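# Place four cartons flat in the blue container

## Task

Put every one of the four cartons inside the blue container so that each rests flat on the container's floor, keeping the face that was on top at the start still on top.

## Robot and tools

Robot: two arms on a table, left_arm (bases near y = +0.486 m) and right_arm (near y = -0.471 m), each ending in a five-finger hand. right_arm has a right hand; left_arm has its mirror-image left hand. A post stands behind the arms. Objects may get an occasional small push from outside.

Frames: the scene frame has its origin at table-top height midway between the arms, +z up, +x out over the table, +y toward left_arm. Reported positions (m), quaternions (wxyz) and velocities are in this frame. Each hand has a hand point 0.05 m in front of the palm; its +z runs along the straightened fingers, +y out of the palm, +x across the palm away from the thumb on the right hand (toward the thumb on the left hand). Straight fingers extend 0.06-0.07 m past the point and sit 0.06 m behind it along -y. A bracket on the little-finger side and the wrist (which can hang below the point) may touch things first.

The 28-number row (every number in [-1, 1], always all 28 even if one arm is idle): left_arm dx, dy, dz, rx, ry, rz, then left hand thumb_turn, thumb_bend, index, middle, ring, little, force_limit, speed; then the same fourteen for right_arm. The six pose numbers are offsets, not poses: they are measured from that arm's current Hand target, along the Hand target's own axes; 1.0 equals 0.6 m of travel or 180 degrees, and rx, ry, rz form one rotation vector. Six zeros request no new motion for that arm. Hand motor numbers are absolute targets: -1 open/straight, +1 closed/curled; thumb_turn +1 puts the thumb opposite the fingers. force_limit maps -1..+1 to about 0..10 N at the fingertip (0..15 N for the two thumb motors); speed rises from nearly zero at -1 to full at +0.48 and above. For a gentle grip close at speed -0.94 or lower. With the thumb turned in, the hand grasps things roughly 0.035-0.065 m thick. To keep a hand unchanged, resend the eight hand numbers of the last row actually executed for it (before any, use hand_measured plus hand_force_limit and hand_speed).

Tools:
- execute_actions(actions, cameras): actions is a list of actions; each action is a list of up to 15 rows, one per 1/30 s step, the last row held if fewer. Every row in an action counts from the pose at that action's start, so a repeated offset keeps moving. An empty list returns camera images; otherwise name cameras to get them.
- move(target, speed, blend, stop_force, zero, blocking, cameras): target is one 28-number row or a list of up to 15 rows; all offsets in a list count from the same starting Hand targets. Paths are straight lines, capped at 10 s total. speed: m/s, 0.002-3.6, default 0.25 (turning limited to twice that in rad/s); one value or one per target. blend: corner rounding in m, 0 stops at each target. stop_force: 3-120 N, one value for both arms; an arm stops when its wrist sensor feels that much push against its motion, then backs off slightly. Use slow speeds (about 0.005-0.02 m/s) for touches; it is unreliable while the hand turns, and hand numbers must be identical across the list. zero (default true) re-zeros the sensor before the move. blocking=false returns early and cannot combine with stop_force. Paths do not avoid obstacles or the other arm; a path too near an arm's own base axis is refused.
- wait(seconds 0-3600), stop(), zoom_image(camera, region [x0, y0, x1, y1] pixels, at most 504 by 504, only on the newest images), show_instructions(), zero_wrist_force(arm: left_arm or right_arm), finished_scene(scene 1).
Cameras: cam_high, cam_low, cam_left_wrist, cam_right_wrist, each 896x504.

Results: end_effector_position and quaternion per arm, velocities (omitted when joints are still), Hand target (the last commanded pose after clipping, which the next offsets start from; the hand may rest short of it, so send the remaining distance as an offset), joint positions and torques, Wrist force and torque in the hand's own axes plus the peak since last shown, and hand_measured, hand_stopped_by (moving, target, force, stalled, fault) and hand_load_n per motor in row order. A lost grip shows as hand_load_n dropping to near 0. move adds a move: line such as done, off_target, moving, held or fault, with limits=paced (pose clipped) or limits=held (step withheld). Done says nothing about contact.

Limits and hazards: commanded orientation is clipped to 32 degrees from the measured one each step. A joint contact-torque overload or about 150 N of outside force stops that arm for 10 s; wrist joints tolerate little (24.6 N m). Arms are stiff, so aiming even slightly beyond a firm contact can fault. Keep arms apart: collisions between them can end the scene, and closing one hand on the other's fingers counts. Motors heat under load, stretched reach or pushing; at 85 °C the arm brakes for 30-60 s. Avoid drops, releasing moving cartons, fast impacts and hard pushes; anything leaving the table fails the task. Cartons must stay flat and same side up, and the result must hold without the robot before calling finished_scene.

Each tool is called by a JSON object that holds its "name" and its "arguments", one argument or row to a line.

Reference images:

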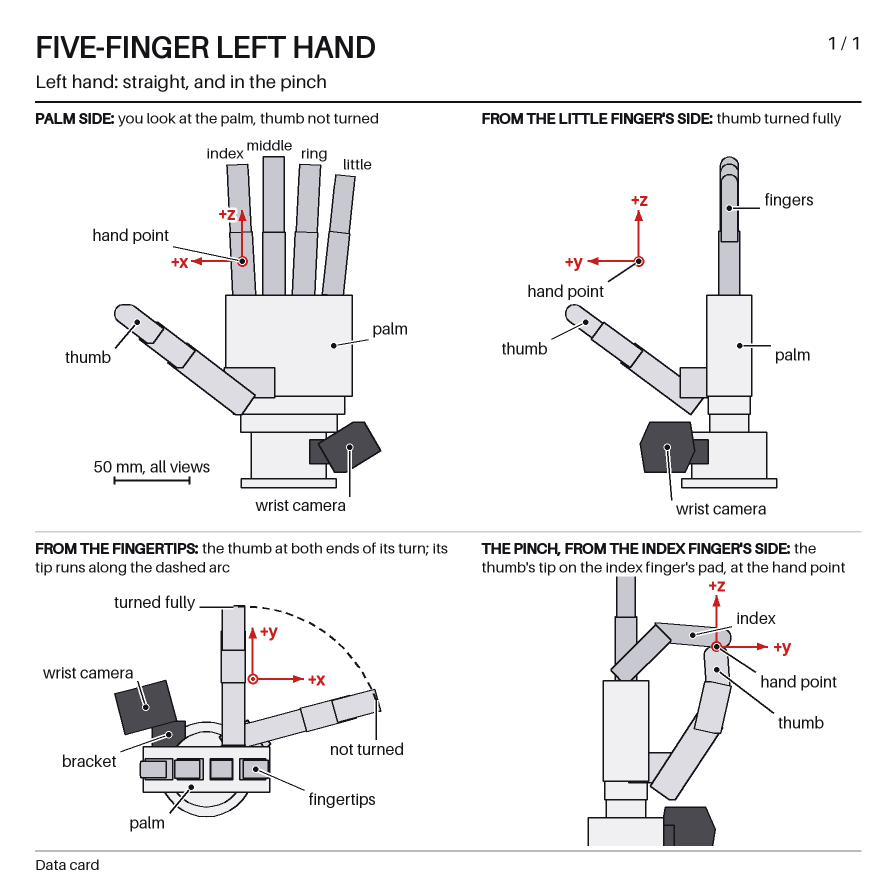

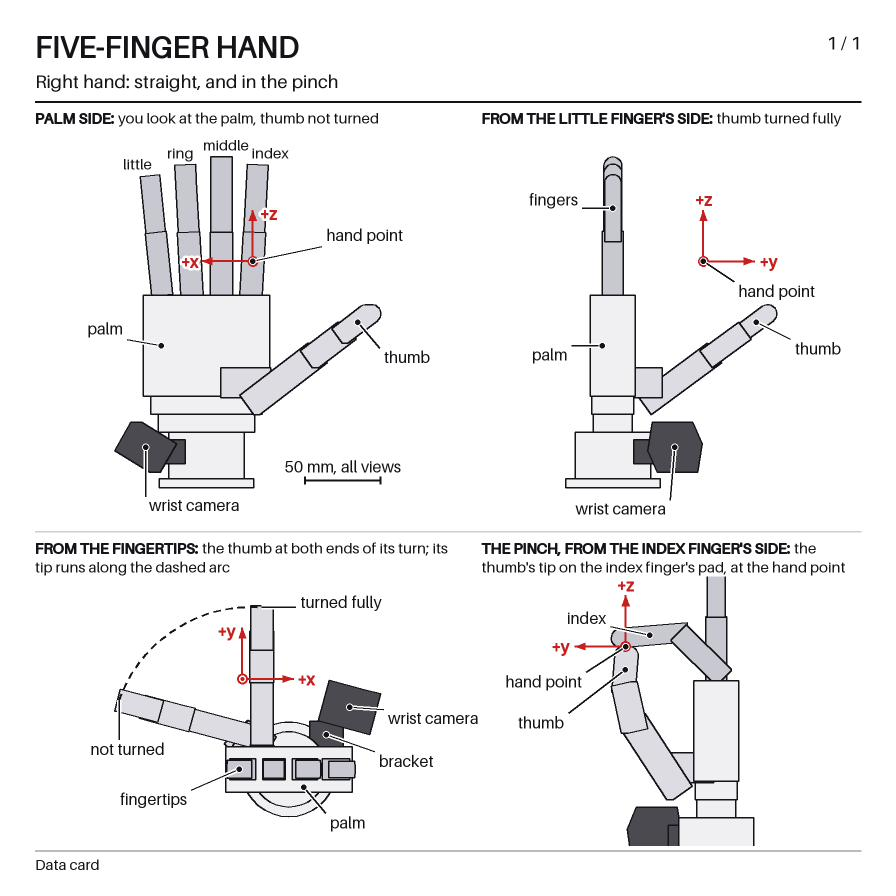

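## Session

{"name": "execute_actions", "arguments": {
  "actions": [],
  "cameras": ["all"]
}}

Scene clock: 0.00 s.
left_arm: end_effector_position=(+0.6171, +0.5045, +0.3019) hand_measured=(-1.000, -1.000, -1.000, -1.000, -1.000, -1.000) hand_load_n=(+0.0, +0.0, +0.0, +0.0, +0.0, +0.0) hand_stopped_by=(target, target, target, target, target, target) hand_force_limit=0.00 hand_speed=-0.80 end_effector_quat_wxyz=(+0.526, +0.573, +0.411, -0.475) | right_arm: end_effector_position=(+0.4352, -0.6176, +0.3873) hand_measured=(-1.000, -1.000, -1.000, -1.000, -1.000, -1.000) hand_load_n=(+0.0, +0.0, +0.0, +0.0, +0.0, +0.0) hand_stopped_by=(target, target, target, target, target, target) hand_force_limit=0.00 hand_speed=-0.80 end_effector_quat_wxyz=(-0.150, +0.981, +0.067, -0.105)
Joint positions: left_arm=[3.836 -2.361 -1.451 0.665 -0.782 1.789] | right_arm=[-0.519 -0.974 0.752 2.138 1.445 0.876]
Joint velocities: within noise
Joint torques (N m): no reading
Wrist force (N): no reading
Wrist torque (N m): no reading
Wrist force, peak (N): no reading
Hand target: left_arm +0.6171, +0.5045, +0.3019; +0.526, +0.573, +0.411, -0.475 | right_arm +0.4352, -0.6176, +0.3873; -0.150, +0.981, +0.067, -0.105

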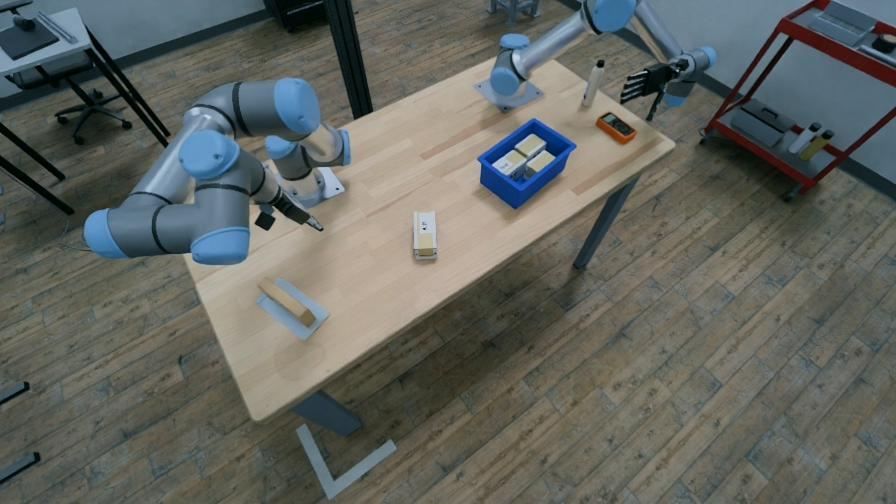

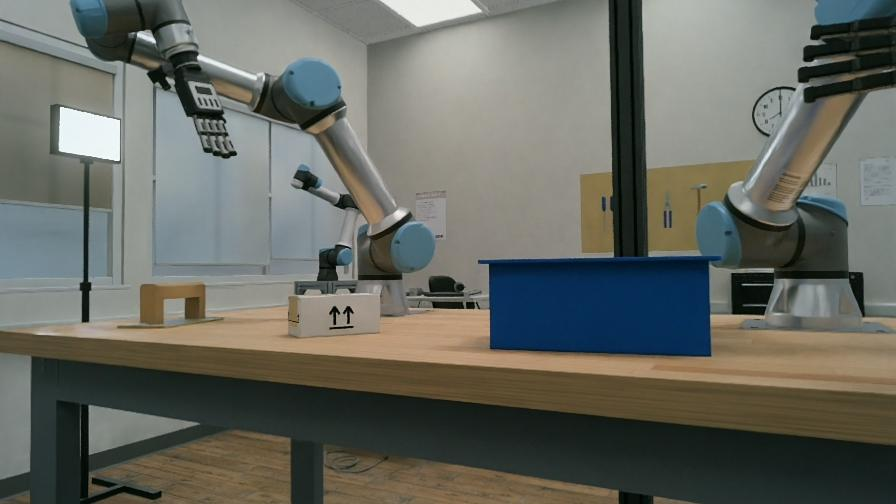

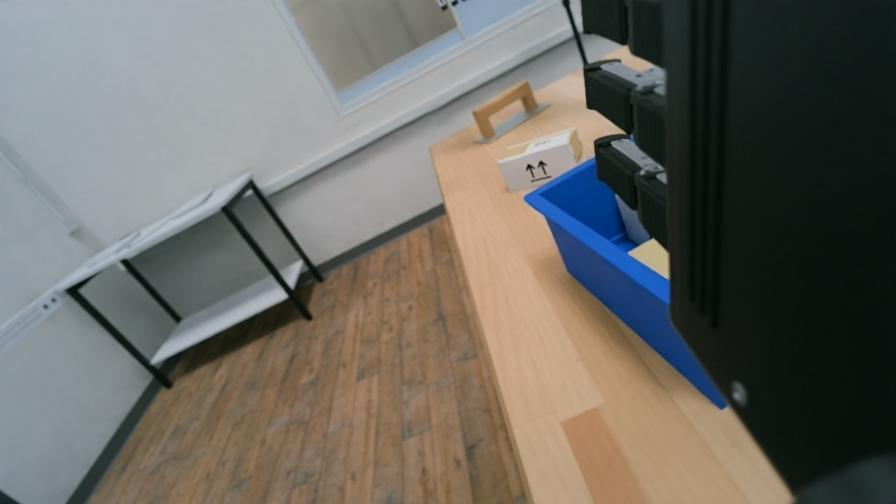

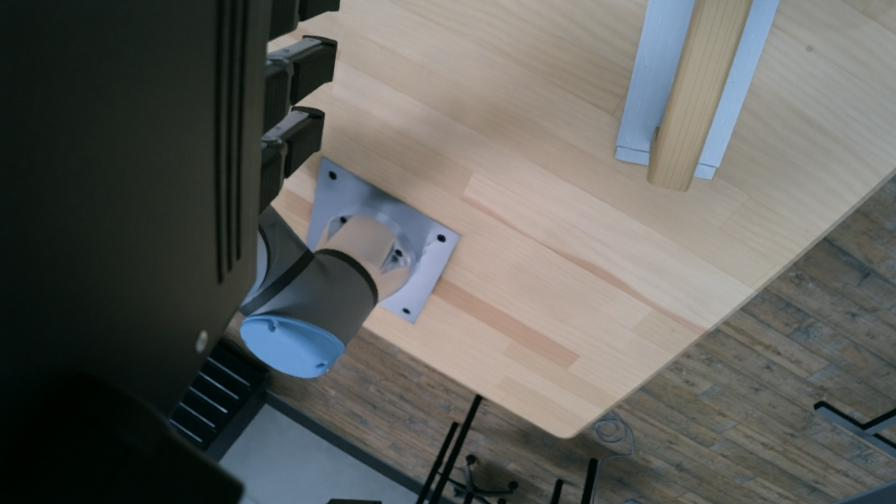

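{"name": "zoom_image", "arguments": {
  "camera": "cam_high",
  "region": [370, 100, 620, 280]
}}

{"name": "zoom_image", "arguments": {
  "camera": "cam_high",
  "region": [470, 110, 590, 215]
}}

{"name": "zoom_image", "arguments": {
  "camera": "cam_low",
  "region": [270, 240, 470, 360]
}}

{"name": "zoom_image", "arguments": {
  "camera": "cam_left_wrist",
  "region": [460, 80, 760, 300]
}}

Scaled by 2.016 from the camera's image (finer frame: 1280x720).

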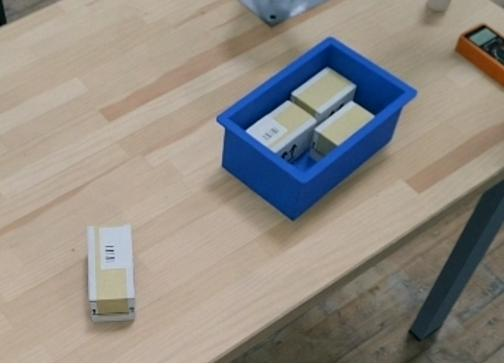

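Scaled by 4.200 from the camera's image (finer frame: 1280x720).

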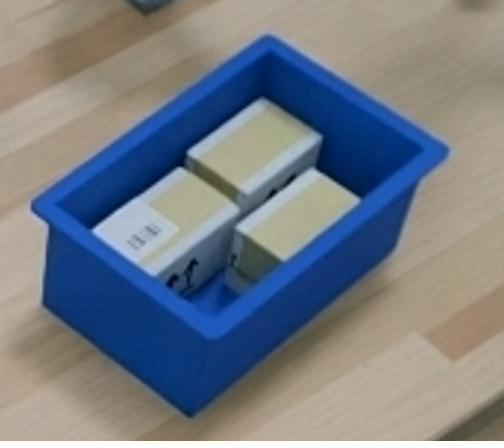

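Scaled by 2.520 from the camera's image (finer frame: 1280x720).

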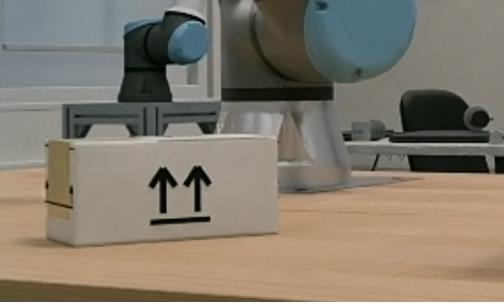

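Scaled by 1.680 from the camera's image (finer frame: 1280x720).

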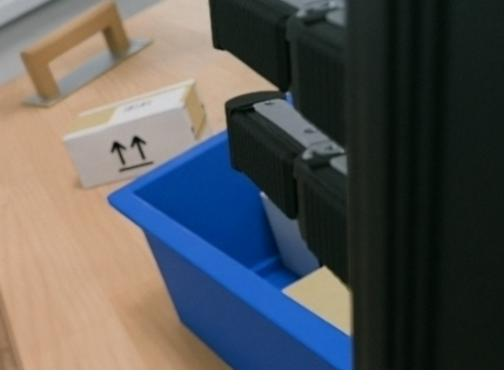

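{"name": "move", "arguments": {
  "target": [-0.2875,-0.2853,0.5583,0.0049,0.3482,-0.0805,-1,-1,-1,-1,-1,-1,0,-0.8,0,0,0,0,0,0,-1,-1,-1,-1,-1,-1,0,-0.8],
  "speed": 0.2,
  "cameras": ["all"]
}}

Scene clock: 141.53 s.
left_arm: end_effector_position=(+0.3772, +0.1949, +0.4354) hand_measured=(-1.000, -1.000, -1.000, -1.000, -1.000, -1.000) hand_load_n=(+0.0, +0.0, +0.0, +0.0, +0.0, +0.0) hand_stopped_by=(target, target, target, target, target, target) hand_force_limit=0.00 hand_speed=-0.80 end_effector_quat_wxyz=(+0.171, +0.686, +0.686, -0.171) | right_arm: end_effector_position=(+0.4352, -0.6176, +0.3873) hand_measured=(-1.000, -1.000, -1.000, -1.000, -1.000, -1.000) hand_load_n=(+0.0, +0.0, +0.0, +0.0, +0.0, +0.0) hand_stopped_by=(target, target, target, target, target, target) hand_force_limit=0.00 hand_speed=-0.80 end_effector_quat_wxyz=(-0.150, +0.981, +0.067, -0.105)
Joint positions: left_arm=[2.951 -1.695 -1.196 1.433 -1.095 -0.242] | right_arm=[-0.519 -0.974 0.752 2.138 1.445 0.876]
Joint torques (N m): left_arm=[-6.67 14.67 25.98 -4.07 -2.35 -2.14] | right_arm=[-0.01 -45.96 -16.19 2.72 -0.04 -0.22]
Wrist force (N): left_arm=[-1.1 0.4 1.5] | right_arm=[-0.2 -0.2 0.2]
Wrist torque (N m): left_arm=[-0.09 0.16 0.03] | right_arm=[-0.05 0.03 -0.01]
Wrist force, peak (N): left_arm=[-1.5 0.6 2.1] | right_arm=[-0.2 0.1 0.4]
Hand target: left_arm +0.3772, +0.1949, +0.4354; +0.171, +0.686, +0.686, -0.170 | right_arm +0.4352, -0.6176, +0.3873; -0.150, +0.981, +0.067, -0.105
Off the commanded pose: left_arm 0.000 m, 0 deg | right_arm 0.000 m, 0 deg.
move: done
cam_left_wrist: T_world_to_cam=[[-0.97101, 0.2101, -0.11403, 0.37276], [0.20866, 0.97768, 0.0246, -0.27403], [0.11665, 0.0001, -0.99317, 0.50322]] pos_world=[0.36043, 0.18955, 0.54903]

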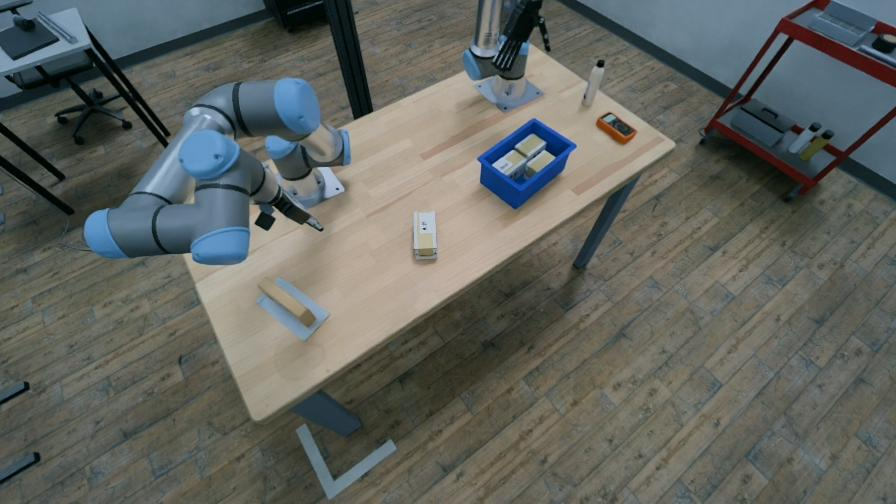

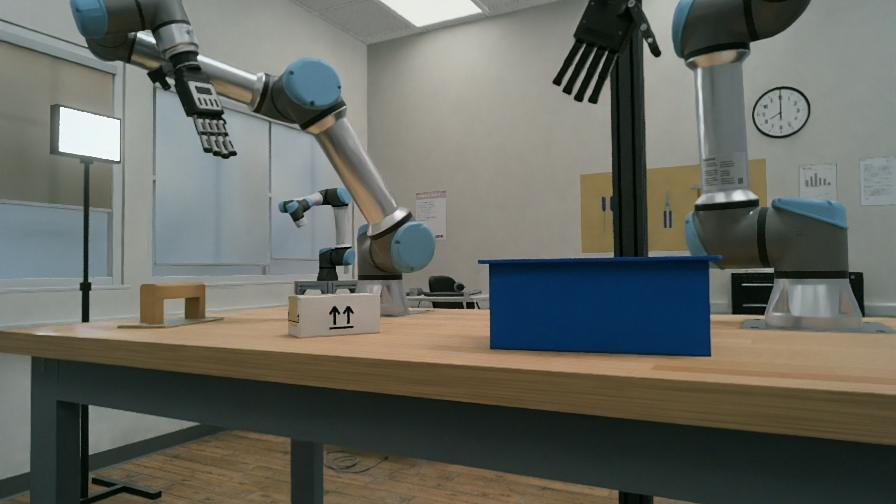

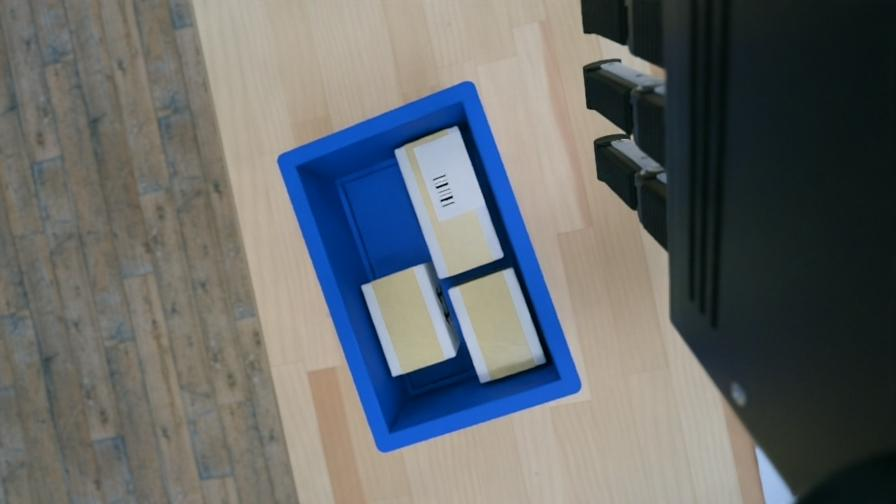

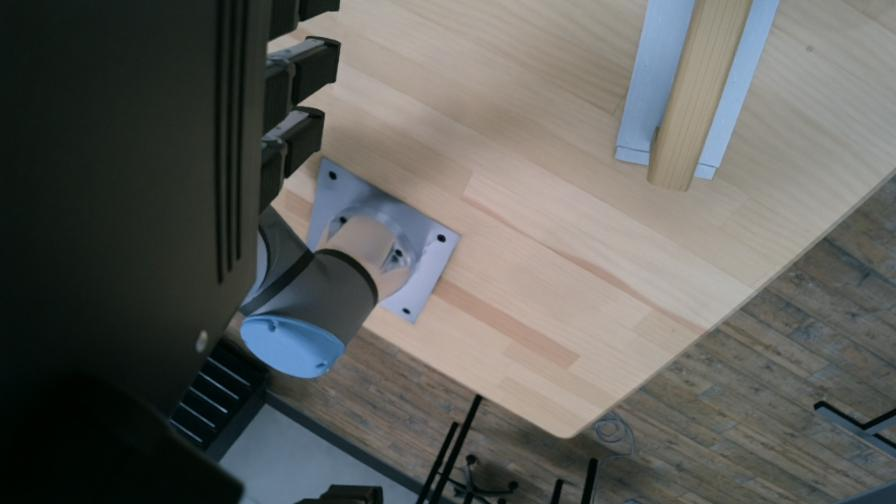

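{"name": "zoom_image", "arguments": {
  "camera": "cam_left_wrist",
  "region": [250, 60, 610, 470]
}}

Scaled by 1.229 from the camera's image (finer frame: 1280x720).

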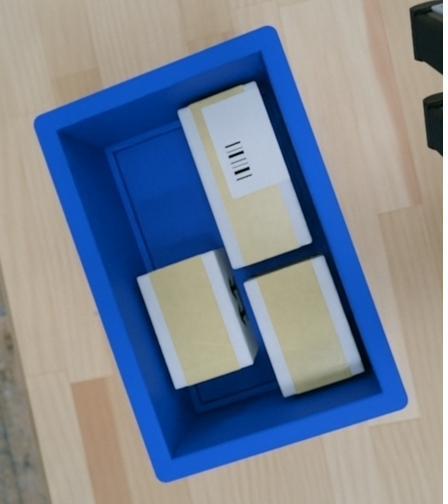

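{"name": "move", "arguments": {
  "target": [0.1417,0.2652,0.2745,-0.0097,0.1552,-0.0390,-1,-1,-1,1,1,1,-0.2,-0.2,0,0,0,0,0,0,-1,-1,-1,-1,-1,-1,0,-0.8],
  "speed": 0.2,
  "cameras": ["cam_high", "cam_low", "cam_left_wrist"]
}}

Scene clock: 319.13 s.
left_arm: end_effector_position=(+0.5364, +0.1930, +0.2501) hand_measured=(-1.000, -1.000, -1.000, +1.000, +1.000, +1.000) hand_load_n=(+0.0, +0.0, +0.0, +0.0, +0.0, +0.0) hand_stopped_by=(target, target, target, target, target, target) hand_force_limit=-0.20 hand_speed=-0.20 end_effector_quat_wxyz=(+0.000, +0.661, +0.750, +0.000) | right_arm: end_effector_position=(+0.4352, -0.6176, +0.3873) hand_measured=(-1.000, -1.000, -1.000, -1.000, -1.000, -1.000) hand_load_n=(+0.0, -0.5, +0.5, +0.0, +0.0, +0.0) hand_stopped_by=(target, target, target, target, target, target) hand_force_limit=0.00 hand_speed=-0.80 end_effector_quat_wxyz=(-0.150, +0.981, +0.067, -0.105)
Joint positions: left_arm=[2.779 -2.227 -0.913 1.57 -1.571 -0.512] | right_arm=[-0.519 -0.974 0.752 2.138 1.445 0.876]
Joint torques (N m): left_arm=[-6.04 38.87 26.45 -4.08 -2.69 -2.19] | right_arm=[-0.3 -45.82 -16.38 2.81 0 -0.23]
Wrist force (N): left_arm=[-2.3 0.5 2.0] | right_arm=[0.0 -0.1 0.0]
Wrist torque (N m): left_arm=[-0.14 0.35 -0.11] | right_arm=[-0.01 0.01 0.01]
Wrist force, peak (N): left_arm=[-2.5 1.4 3.2] | right_arm=[-0.3 -0.2 0.1]
Hand target: left_arm +0.5364, +0.1929, +0.2501; +0.000, +0.661, +0.750, +0.000 | right_arm +0.4352, -0.6176, +0.3873; -0.150, +0.981, +0.067, -0.105
Off the commanded pose: left_arm 0.000 m, 0 deg | right_arm 0.000 m, 0 deg.
move: done
cam_left_wrist: T_world_to_cam=[[-0.99326, 0.11588, -0.00192, 0.50861], [0.10073, 0.87136, 0.48019, -0.33637], [0.05732, 0.47676, -0.87716, 0.2115]] pos_world=[0.52694, 0.13333, 0.34802]

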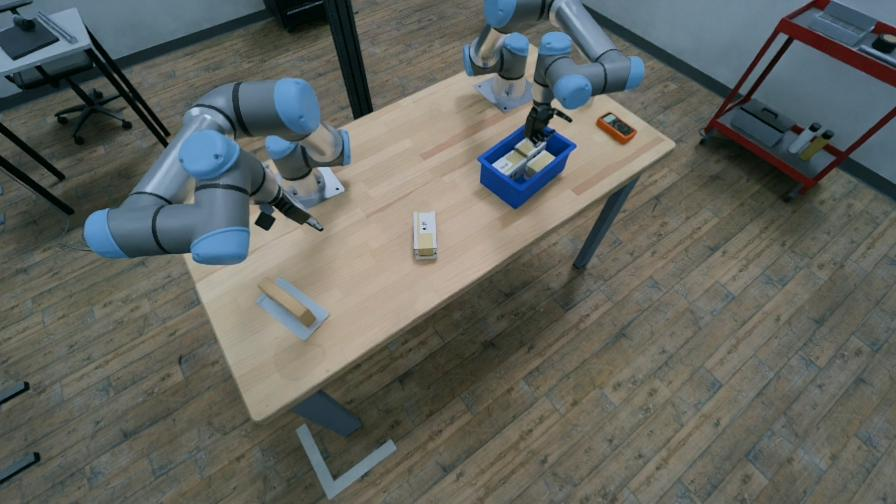

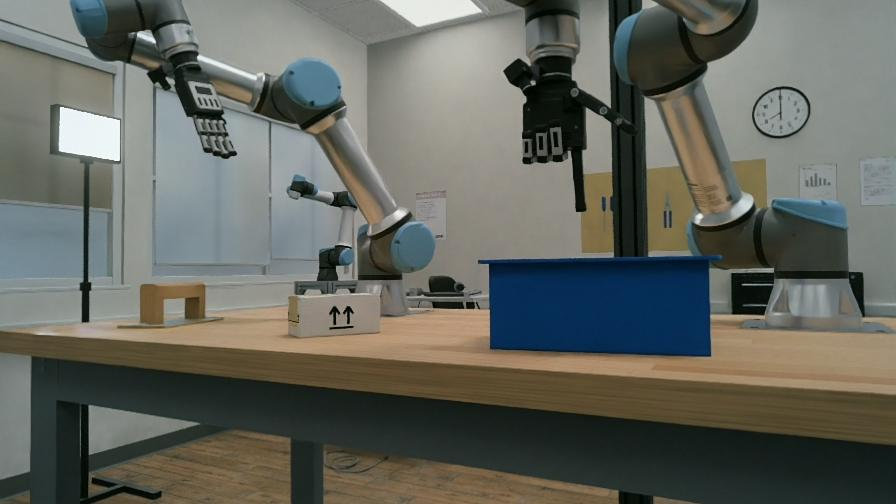

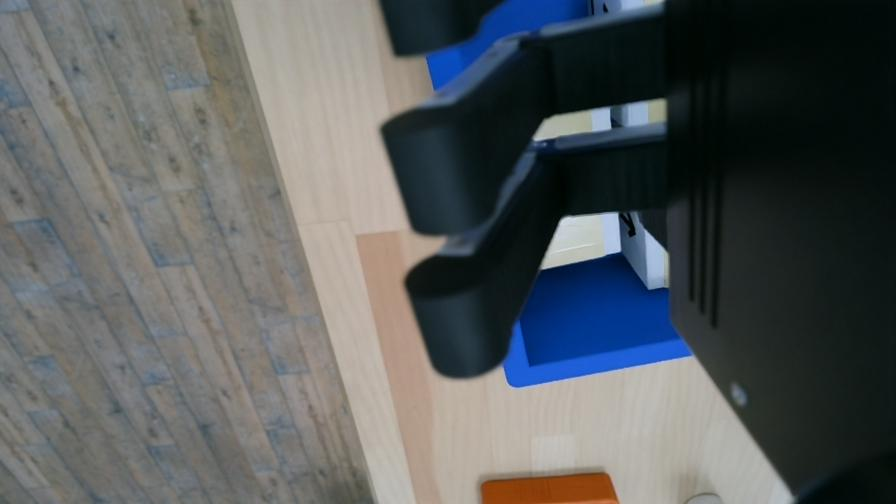

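{"name": "zoom_image", "arguments": {
  "camera": "cam_high",
  "region": [460, 90, 600, 220]
}}

{"name": "zoom_image", "arguments": {
  "camera": "cam_low",
  "region": [470, 50, 730, 370]
}}

Scaled by 3.600 from the camera's image (finer frame: 1280x720).

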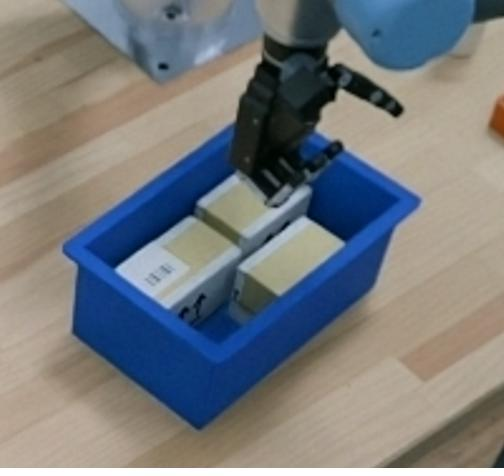

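Scaled by 1.575 from the camera's image (finer frame: 1280x720).

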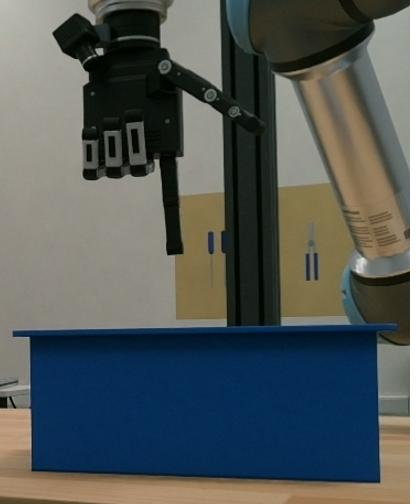

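{"name": "zoom_image", "arguments": {
  "camera": "cam_high",
  "region": [515, 110, 565, 155]
}}

Scaled by 10.080 from the camera's image (finer frame: 1280x720).

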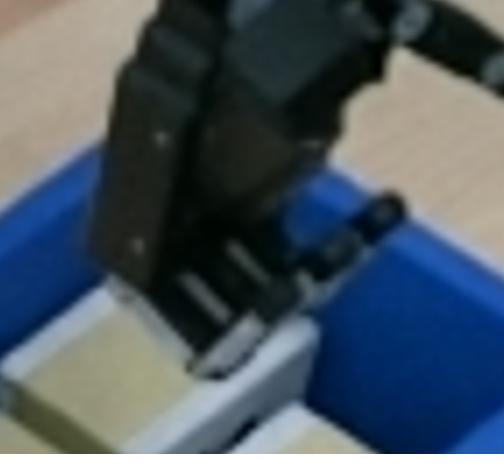

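{"name": "move", "arguments": {
  "target": [
    [-0.025,0,0,0,0,0,-1,-1,-1,1,1,1,-0.2,-0.2,0,0,0,0,0,0,-1,-1,-1,-1,-1,-1,0,-0.8],
    [-0.025,0,0.2333,0,0,0,-1,-1,-1,1,1,1,-0.2,-0.2,0,0,0,0,0,0,-1,-1,-1,-1,-1,-1,0,-0.8]
  ],
  "speed": 0.06,
  "stop_force": 8,
  "cameras": ["cam_high", "cam_low", "cam_left_wrist"]
}}

Scene clock: 395.83 s.
left_arm: end_effector_position=(+0.5383, +0.1782, +0.1101) hand_measured=(-1.000, -1.000, -1.000, +1.000, +1.000, +1.000) hand_load_n=(+0.0, +0.0, +0.0, +0.0, +0.0, +0.0) hand_stopped_by=(target, target, target, target, target, target) hand_force_limit=-0.20 hand_speed=-0.20 end_effector_quat_wxyz=(+0.000, +0.661, +0.750, +0.000) | right_arm: end_effector_position=(+0.4352, -0.6176, +0.3873) hand_measured=(-1.000, -1.000, -1.000, -1.000, -1.000, -1.000) hand_load_n=(+0.0, +0.0, +0.0, +0.0, +0.0, +0.0) hand_stopped_by=(target, target, target, target, target, target) hand_force_limit=0.00 hand_speed=-0.80 end_effector_quat_wxyz=(-0.150, +0.981, +0.067, -0.105)
Joint positions: left_arm=[2.756 -2.314 -1.128 1.871 -1.572 -0.535] | right_arm=[-0.519 -0.974 0.752 2.138 1.445 0.876]
Joint torques (N m): left_arm=[7.76 40.58 4.65 -0.83 -2.34 2.48] | right_arm=[-0.74 -45.45 -16.33 2.6 0.02 -0.29]
Wrist force (N): left_arm=[-2.2 -0.2 1.8] | right_arm=[0.0 0.0 -0.1]
Wrist torque (N m): left_arm=[-0.19 0.32 -0.11] | right_arm=[0.01 0.02 0.01]
Wrist force, peak (N): left_arm=[-2.5 0.4 2.7] | right_arm=[-0.3 -0.2 -0.2]
Hand target: left_arm +0.5383, +0.1782, +0.1101; +0.000, +0.661, +0.750, +0.000 | right_arm +0.4352, -0.6176, +0.3873; -0.150, +0.981, +0.067, -0.105
Off the commanded pose: left_arm 0.000 m, 0 deg | right_arm 0.000 m, 0 deg.
move: done
cam_left_wrist: T_world_to_cam=[[-0.99327, 0.11582, -0.00183, 0.51203], [0.10072, 0.8713, 0.4803, -0.25646], [0.05722, 0.47688, -0.87711, 0.09566]] pos_world=[0.52894, 0.11853, 0.20802]

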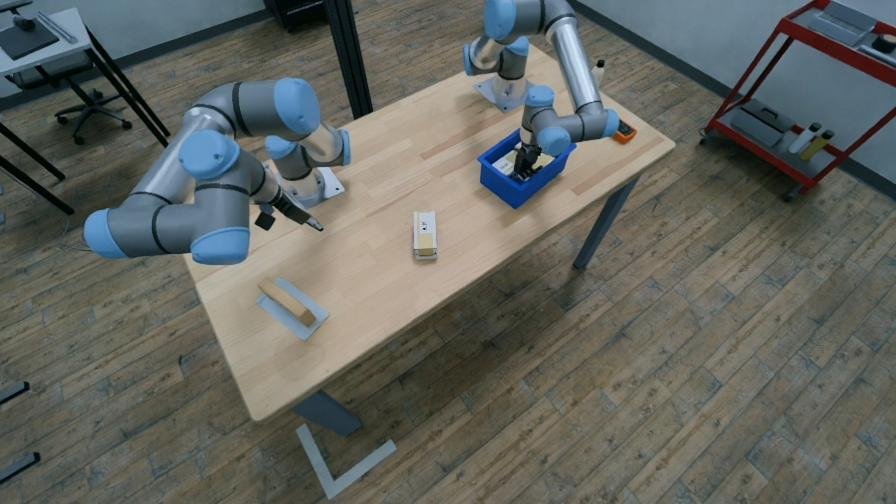

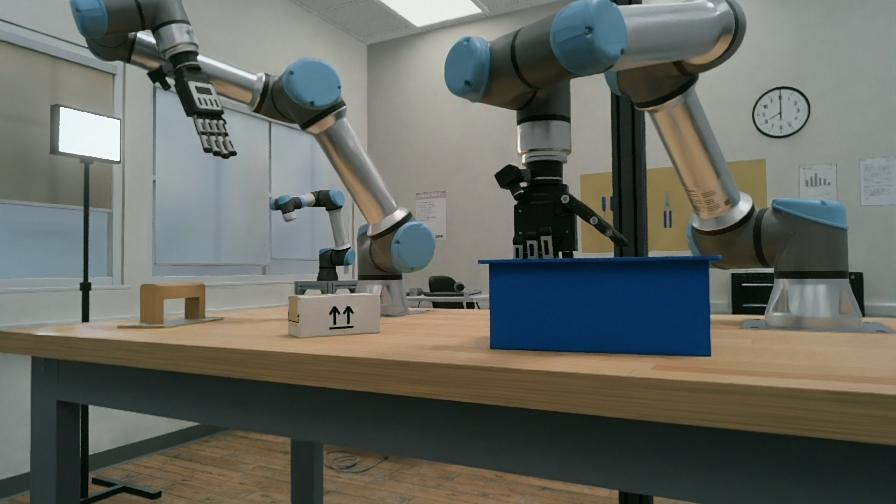

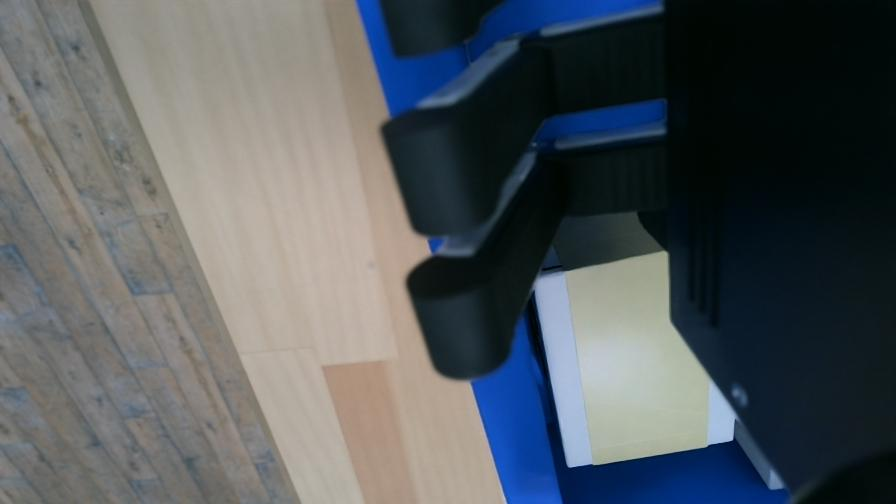

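{"name": "move", "arguments": {
  "target": [0.1083,0,0,0,0,0,-1,-1,-1,1,1,1,-0.2,-0.2,0,0,0,0,0,0,-1,-1,-1,-1,-1,-1,0,-0.8],
  "speed": 0.02,
  "stop_force": 6,
  "cameras": ["cam_high", "cam_left_wrist"]
}}

Scene clock: 403.10 s.
left_arm: end_effector_position=(+0.5302, +0.2426, +0.1101) hand_measured=(-1.000, -1.000, -1.000, +1.000, +1.000, +1.000) hand_load_n=(+0.0, +0.0, +0.0, +0.0, +0.0, +0.0) hand_stopped_by=(target, target, target, target, target, target) hand_force_limit=-0.20 hand_speed=-0.20 end_effector_quat_wxyz=(+0.000, +0.661, +0.750, +0.000) | right_arm: end_effector_position=(+0.4352, -0.6176, +0.3873) hand_measured=(-1.000, -1.000, -1.000, -1.000, -1.000, -1.000) hand_load_n=(+0.0, +0.0, +0.0, +0.0, +0.0, +0.0) hand_stopped_by=(target, target, target, target, target, target) hand_force_limit=0.00 hand_speed=-0.80 end_effector_quat_wxyz=(-0.150, +0.981, +0.067, -0.105)
Joint positions: left_arm=[2.862 -2.209 -1.309 1.947 -1.572 -0.429] | right_arm=[-0.519 -0.974 0.752 2.138 1.445 0.876]
Joint torques (N m): left_arm=[8.95 52.94 3.82 -1.03 -0.24 2.54] | right_arm=[-0.45 -45.29 -16.62 2.66 -0.03 -0.27]
Wrist force (N): left_arm=[-4.7 0.1 2.6] | right_arm=[-0.1 -0.1 0.0]
Wrist torque (N m): left_arm=[-0.18 0.27 -0.44] | right_arm=[-0.02 0.02 0.00]
Wrist force, peak (N): left_arm=[-5.4 -0.1 2.0] | right_arm=[-0.2 -0.4 -0.1]
Hand target: left_arm +0.5302, +0.2426, +0.1101; +0.000, +0.661, +0.750, +0.000 | right_arm +0.4352, -0.6176, +0.3873; -0.150, +0.981, +0.067, -0.105
Off the commanded pose: left_arm 0.000 m, 0 deg | right_arm 0.000 m, 0 deg.
move: done
cam_left_wrist: T_world_to_cam=[[-0.99327, 0.11583, -0.00182, 0.49652], [0.10073, 0.8713, 0.4803, -0.31181], [0.05722, 0.47688, -0.87711, 0.0655]] pos_world=[0.52084, 0.18293, 0.20812]

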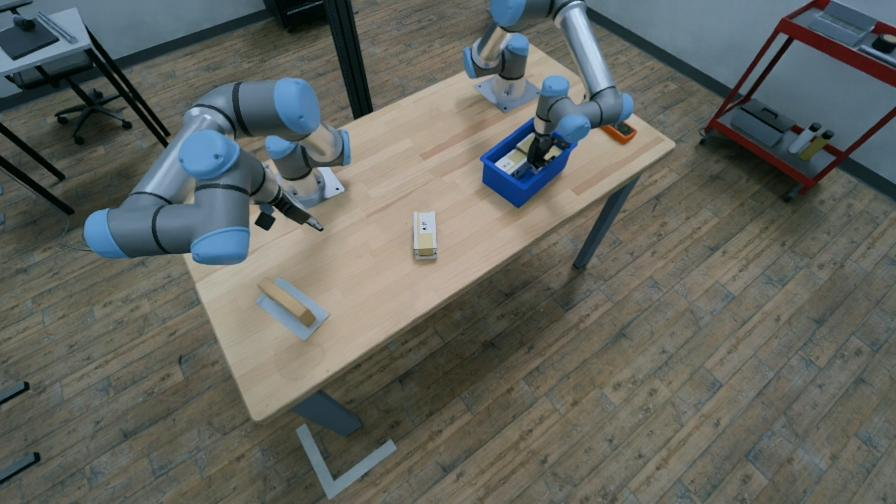

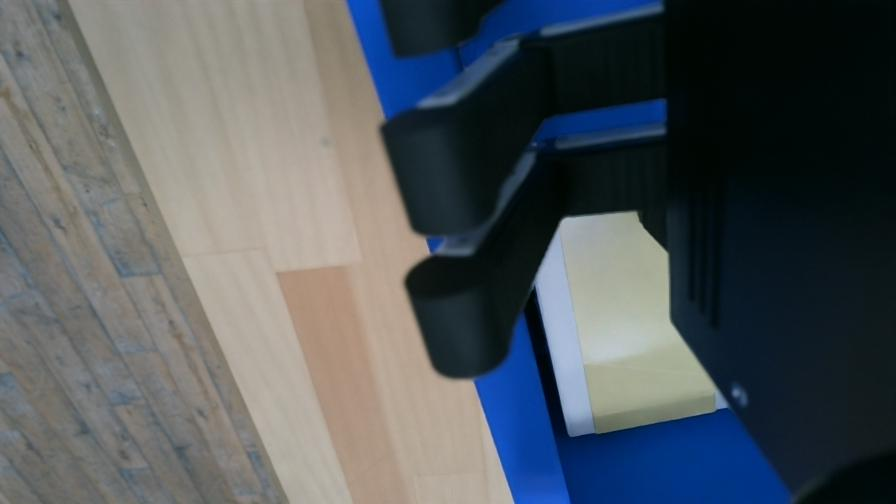

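{"name": "move", "arguments": {
  "target": [
    [-0.1317,0,0,0,0,0,-1,-1,-1,1,1,1,-0.2,-0.2,0,0,0,0,0,0,-1,-1,-1,-1,-1,-1,0,-0.8],
    [-0.1317,-0.075,0,0,0,0,-1,-1,-1,1,1,1,-0.2,-0.2,0,0,0,0,0,0,-1,-1,-1,-1,-1,-1,0,-0.8],
    [-0.1317,-0.01,0,0,0,0,-1,-1,-1,1,1,1,-0.2,-0.2,0,0,0,0,0,0,-1,-1,-1,-1,-1,-1,0,-0.8],
    [-0.1317,-0.01,-0.27,0,0,0,-1,-1,-1,1,1,1,-0.2,-0.2,0,0,0,0,0,0,-1,-1,-1,-1,-1,-1,0,-0.8]
  ],
  "speed": [0.08, 0.03, 0.08, 0.15],
  "stop_force": 10,
  "cameras": []
}}

Scene clock: 421.77 s.
left_arm: end_effector_position=(+0.5341, +0.1634, +0.2721) hand_measured=(-1.000, -1.000, -1.000, +1.000, +1.000, +1.000) hand_load_n=(+0.0, +0.0, +0.0, +0.0, +0.0, +0.0) hand_stopped_by=(target, target, target, target, target, target) hand_force_limit=-0.20 hand_speed=-0.20 end_effector_quat_wxyz=(+0.000, +0.661, +0.750, +0.000) | right_arm: end_effector_position=(+0.4352, -0.6176, +0.3873) hand_measured=(-1.000, -1.000, -1.000, -1.000, -1.000, -1.000) hand_load_n=(+0.0, +0.0, +0.0, +0.0, +0.0, +0.0) hand_stopped_by=(target, target, target, target, target, target) hand_force_limit=0.00 hand_speed=-0.80 end_effector_quat_wxyz=(-0.150, +0.981, +0.067, -0.105)
Joint positions: left_arm=[2.729 -2.283 -0.764 1.476 -1.572 -0.562] | right_arm=[-0.519 -0.974 0.752 2.138 1.445 0.876]
Joint torques (N m): left_arm=[-5.09 40.33 26.65 -4.12 -2.8 -1.96] | right_arm=[-0.54 -45.79 -16.52 2.6 0.02 -0.15]
Wrist force (N): left_arm=[-2.0 0.3 2.6] | right_arm=[0.0 0.0 0.2]
Wrist torque (N m): left_arm=[-0.22 0.29 -0.20] | right_arm=[0.00 0.00 0.01]
Wrist force, peak (N): left_arm=[-4.8 0.5 3.2] | right_arm=[-0.4 -0.3 -0.1]
Hand target: left_arm +0.5341, +0.1634, +0.2721; +0.000, +0.661, +0.750, +0.000 | right_arm +0.4352, -0.6176, +0.3873; -0.150, +0.981, +0.067, -0.105
Off the commanded pose: left_arm 0.000 m, 0 deg | right_arm 0.000 m, 0 deg.
move: done

{"name": "move", "arguments": {
  "target": [0.0848,-0.2528,-0.2722,0.0097,-0.1552,0.0390,-1,-1,-1,-1,-1,-1,-0.2,-0.2,0,0,0,0,0,0,-1,-1,-1,-1,-1,-1,0,-0.8],
  "speed": 0.2,
  "cameras": ["cam_high", "cam_low", "cam_left_wrist"]
}}

{"name": "zoom_image", "arguments": {
  "camera": "cam_left_wrist",
  "region": [250, 60, 610, 470]
}}

{"name": "zoom_image", "arguments": {
  "camera": "cam_high",
  "region": [390, 195, 460, 275]
}}

{"name": "zoom_image", "arguments": {
  "camera": "cam_low",
  "region": [270, 280, 400, 350]
}}

Scene clock: 435.00 s.
left_arm: end_effector_position=(+0.3772, +0.1947, +0.4353) hand_measured=(-1.000, -1.000, -1.000, -1.000, -1.000, -1.000) hand_load_n=(+0.0, -0.5, +0.0, -0.5, +0.0, +0.0) hand_stopped_by=(target, target, target, target, target, target) hand_force_limit=-0.20 hand_speed=-0.20 end_effector_quat_wxyz=(+0.171, +0.686, +0.686, -0.170) | right_arm: end_effector_position=(+0.4352, -0.6176, +0.3873) hand_measured=(-1.000, -1.000, -1.000, -1.000, -1.000, -1.000) hand_load_n=(-0.5, -0.5, +0.0, +0.0, +0.0, +0.0) hand_stopped_by=(target, target, target, target, target, target) hand_force_limit=0.00 hand_speed=-0.80 end_effector_quat_wxyz=(-0.150, +0.981, +0.067, -0.105)
Joint positions: left_arm=[2.95 -1.695 -1.196 1.434 -1.096 -0.243] | right_arm=[-0.519 -0.974 0.752 2.138 1.445 0.876]
Joint torques (N m): left_arm=[7.82 31.23 3.68 -3.73 3 2.18] | right_arm=[-0.24 -45.76 -16.24 2.59 -0.07 -0.22]
Wrist force (N): left_arm=[-0.8 0.3 1.8] | right_arm=[-0.3 -0.4 0.1]
Wrist torque (N m): left_arm=[-0.14 0.12 -0.16] | right_arm=[-0.06 0.04 -0.01]
Wrist force, peak (N): left_arm=[-2.1 1.0 3.1] | right_arm=[-0.3 -0.4 0.1]
Hand target: left_arm +0.3772, +0.1947, +0.4354; +0.171, +0.686, +0.686, -0.170 | right_arm +0.4352, -0.6176, +0.3873; -0.150, +0.981, +0.067, -0.105
Off the commanded pose: left_arm 0.000 m, 0 deg | right_arm 0.000 m, 0 deg.
move: done
cam_left_wrist: T_world_to_cam=[[-0.97104, 0.21003, -0.11389, 0.37275], [0.20856, 0.97769, 0.02477, -0.2739], [0.11655, 0.0003, -0.99318, 0.50323]] pos_world=[0.36043, 0.18935, 0.54903]

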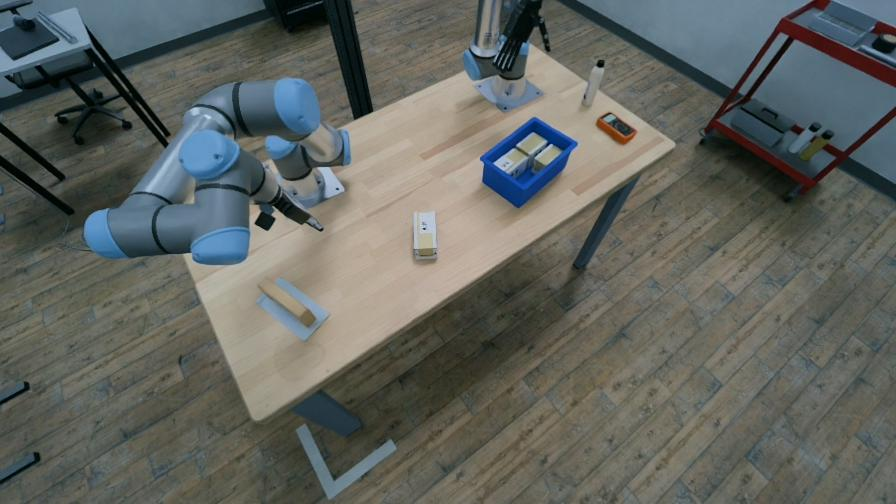

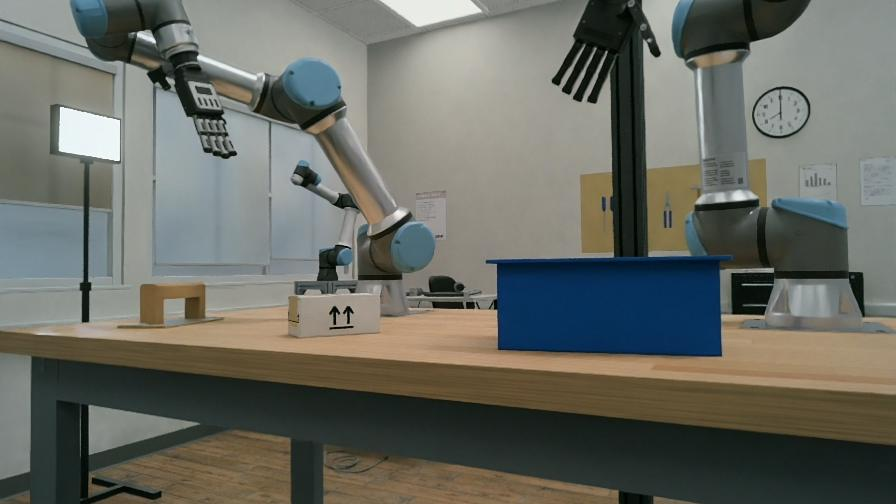

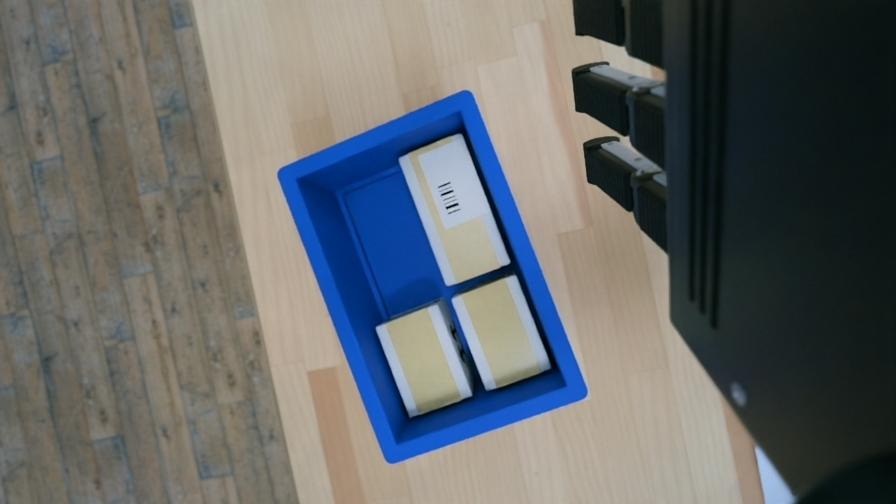

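Scaled by 1.229 from the camera's image (finer frame: 1280x720).

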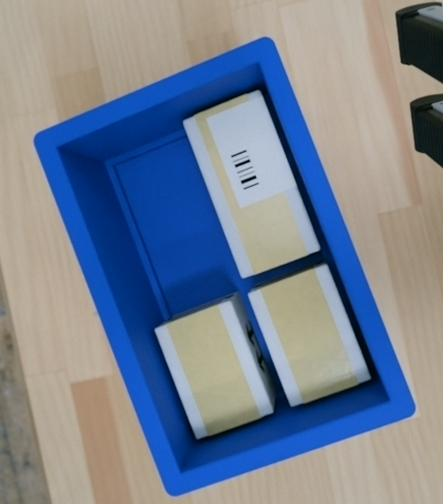

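Scaled by 6.300 from the camera's image (finer frame: 1280x720).

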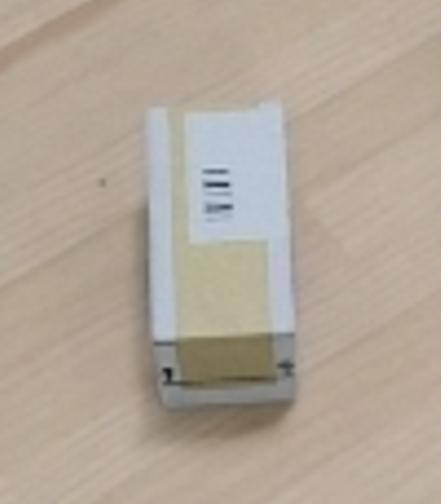

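Scaled by 3.877 from the camera's image (finer frame: 1280x720).

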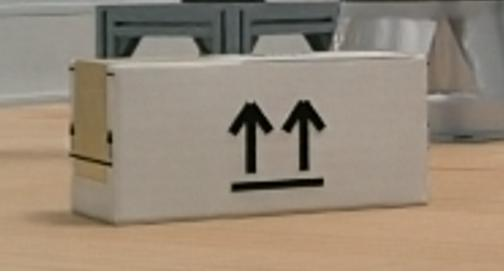

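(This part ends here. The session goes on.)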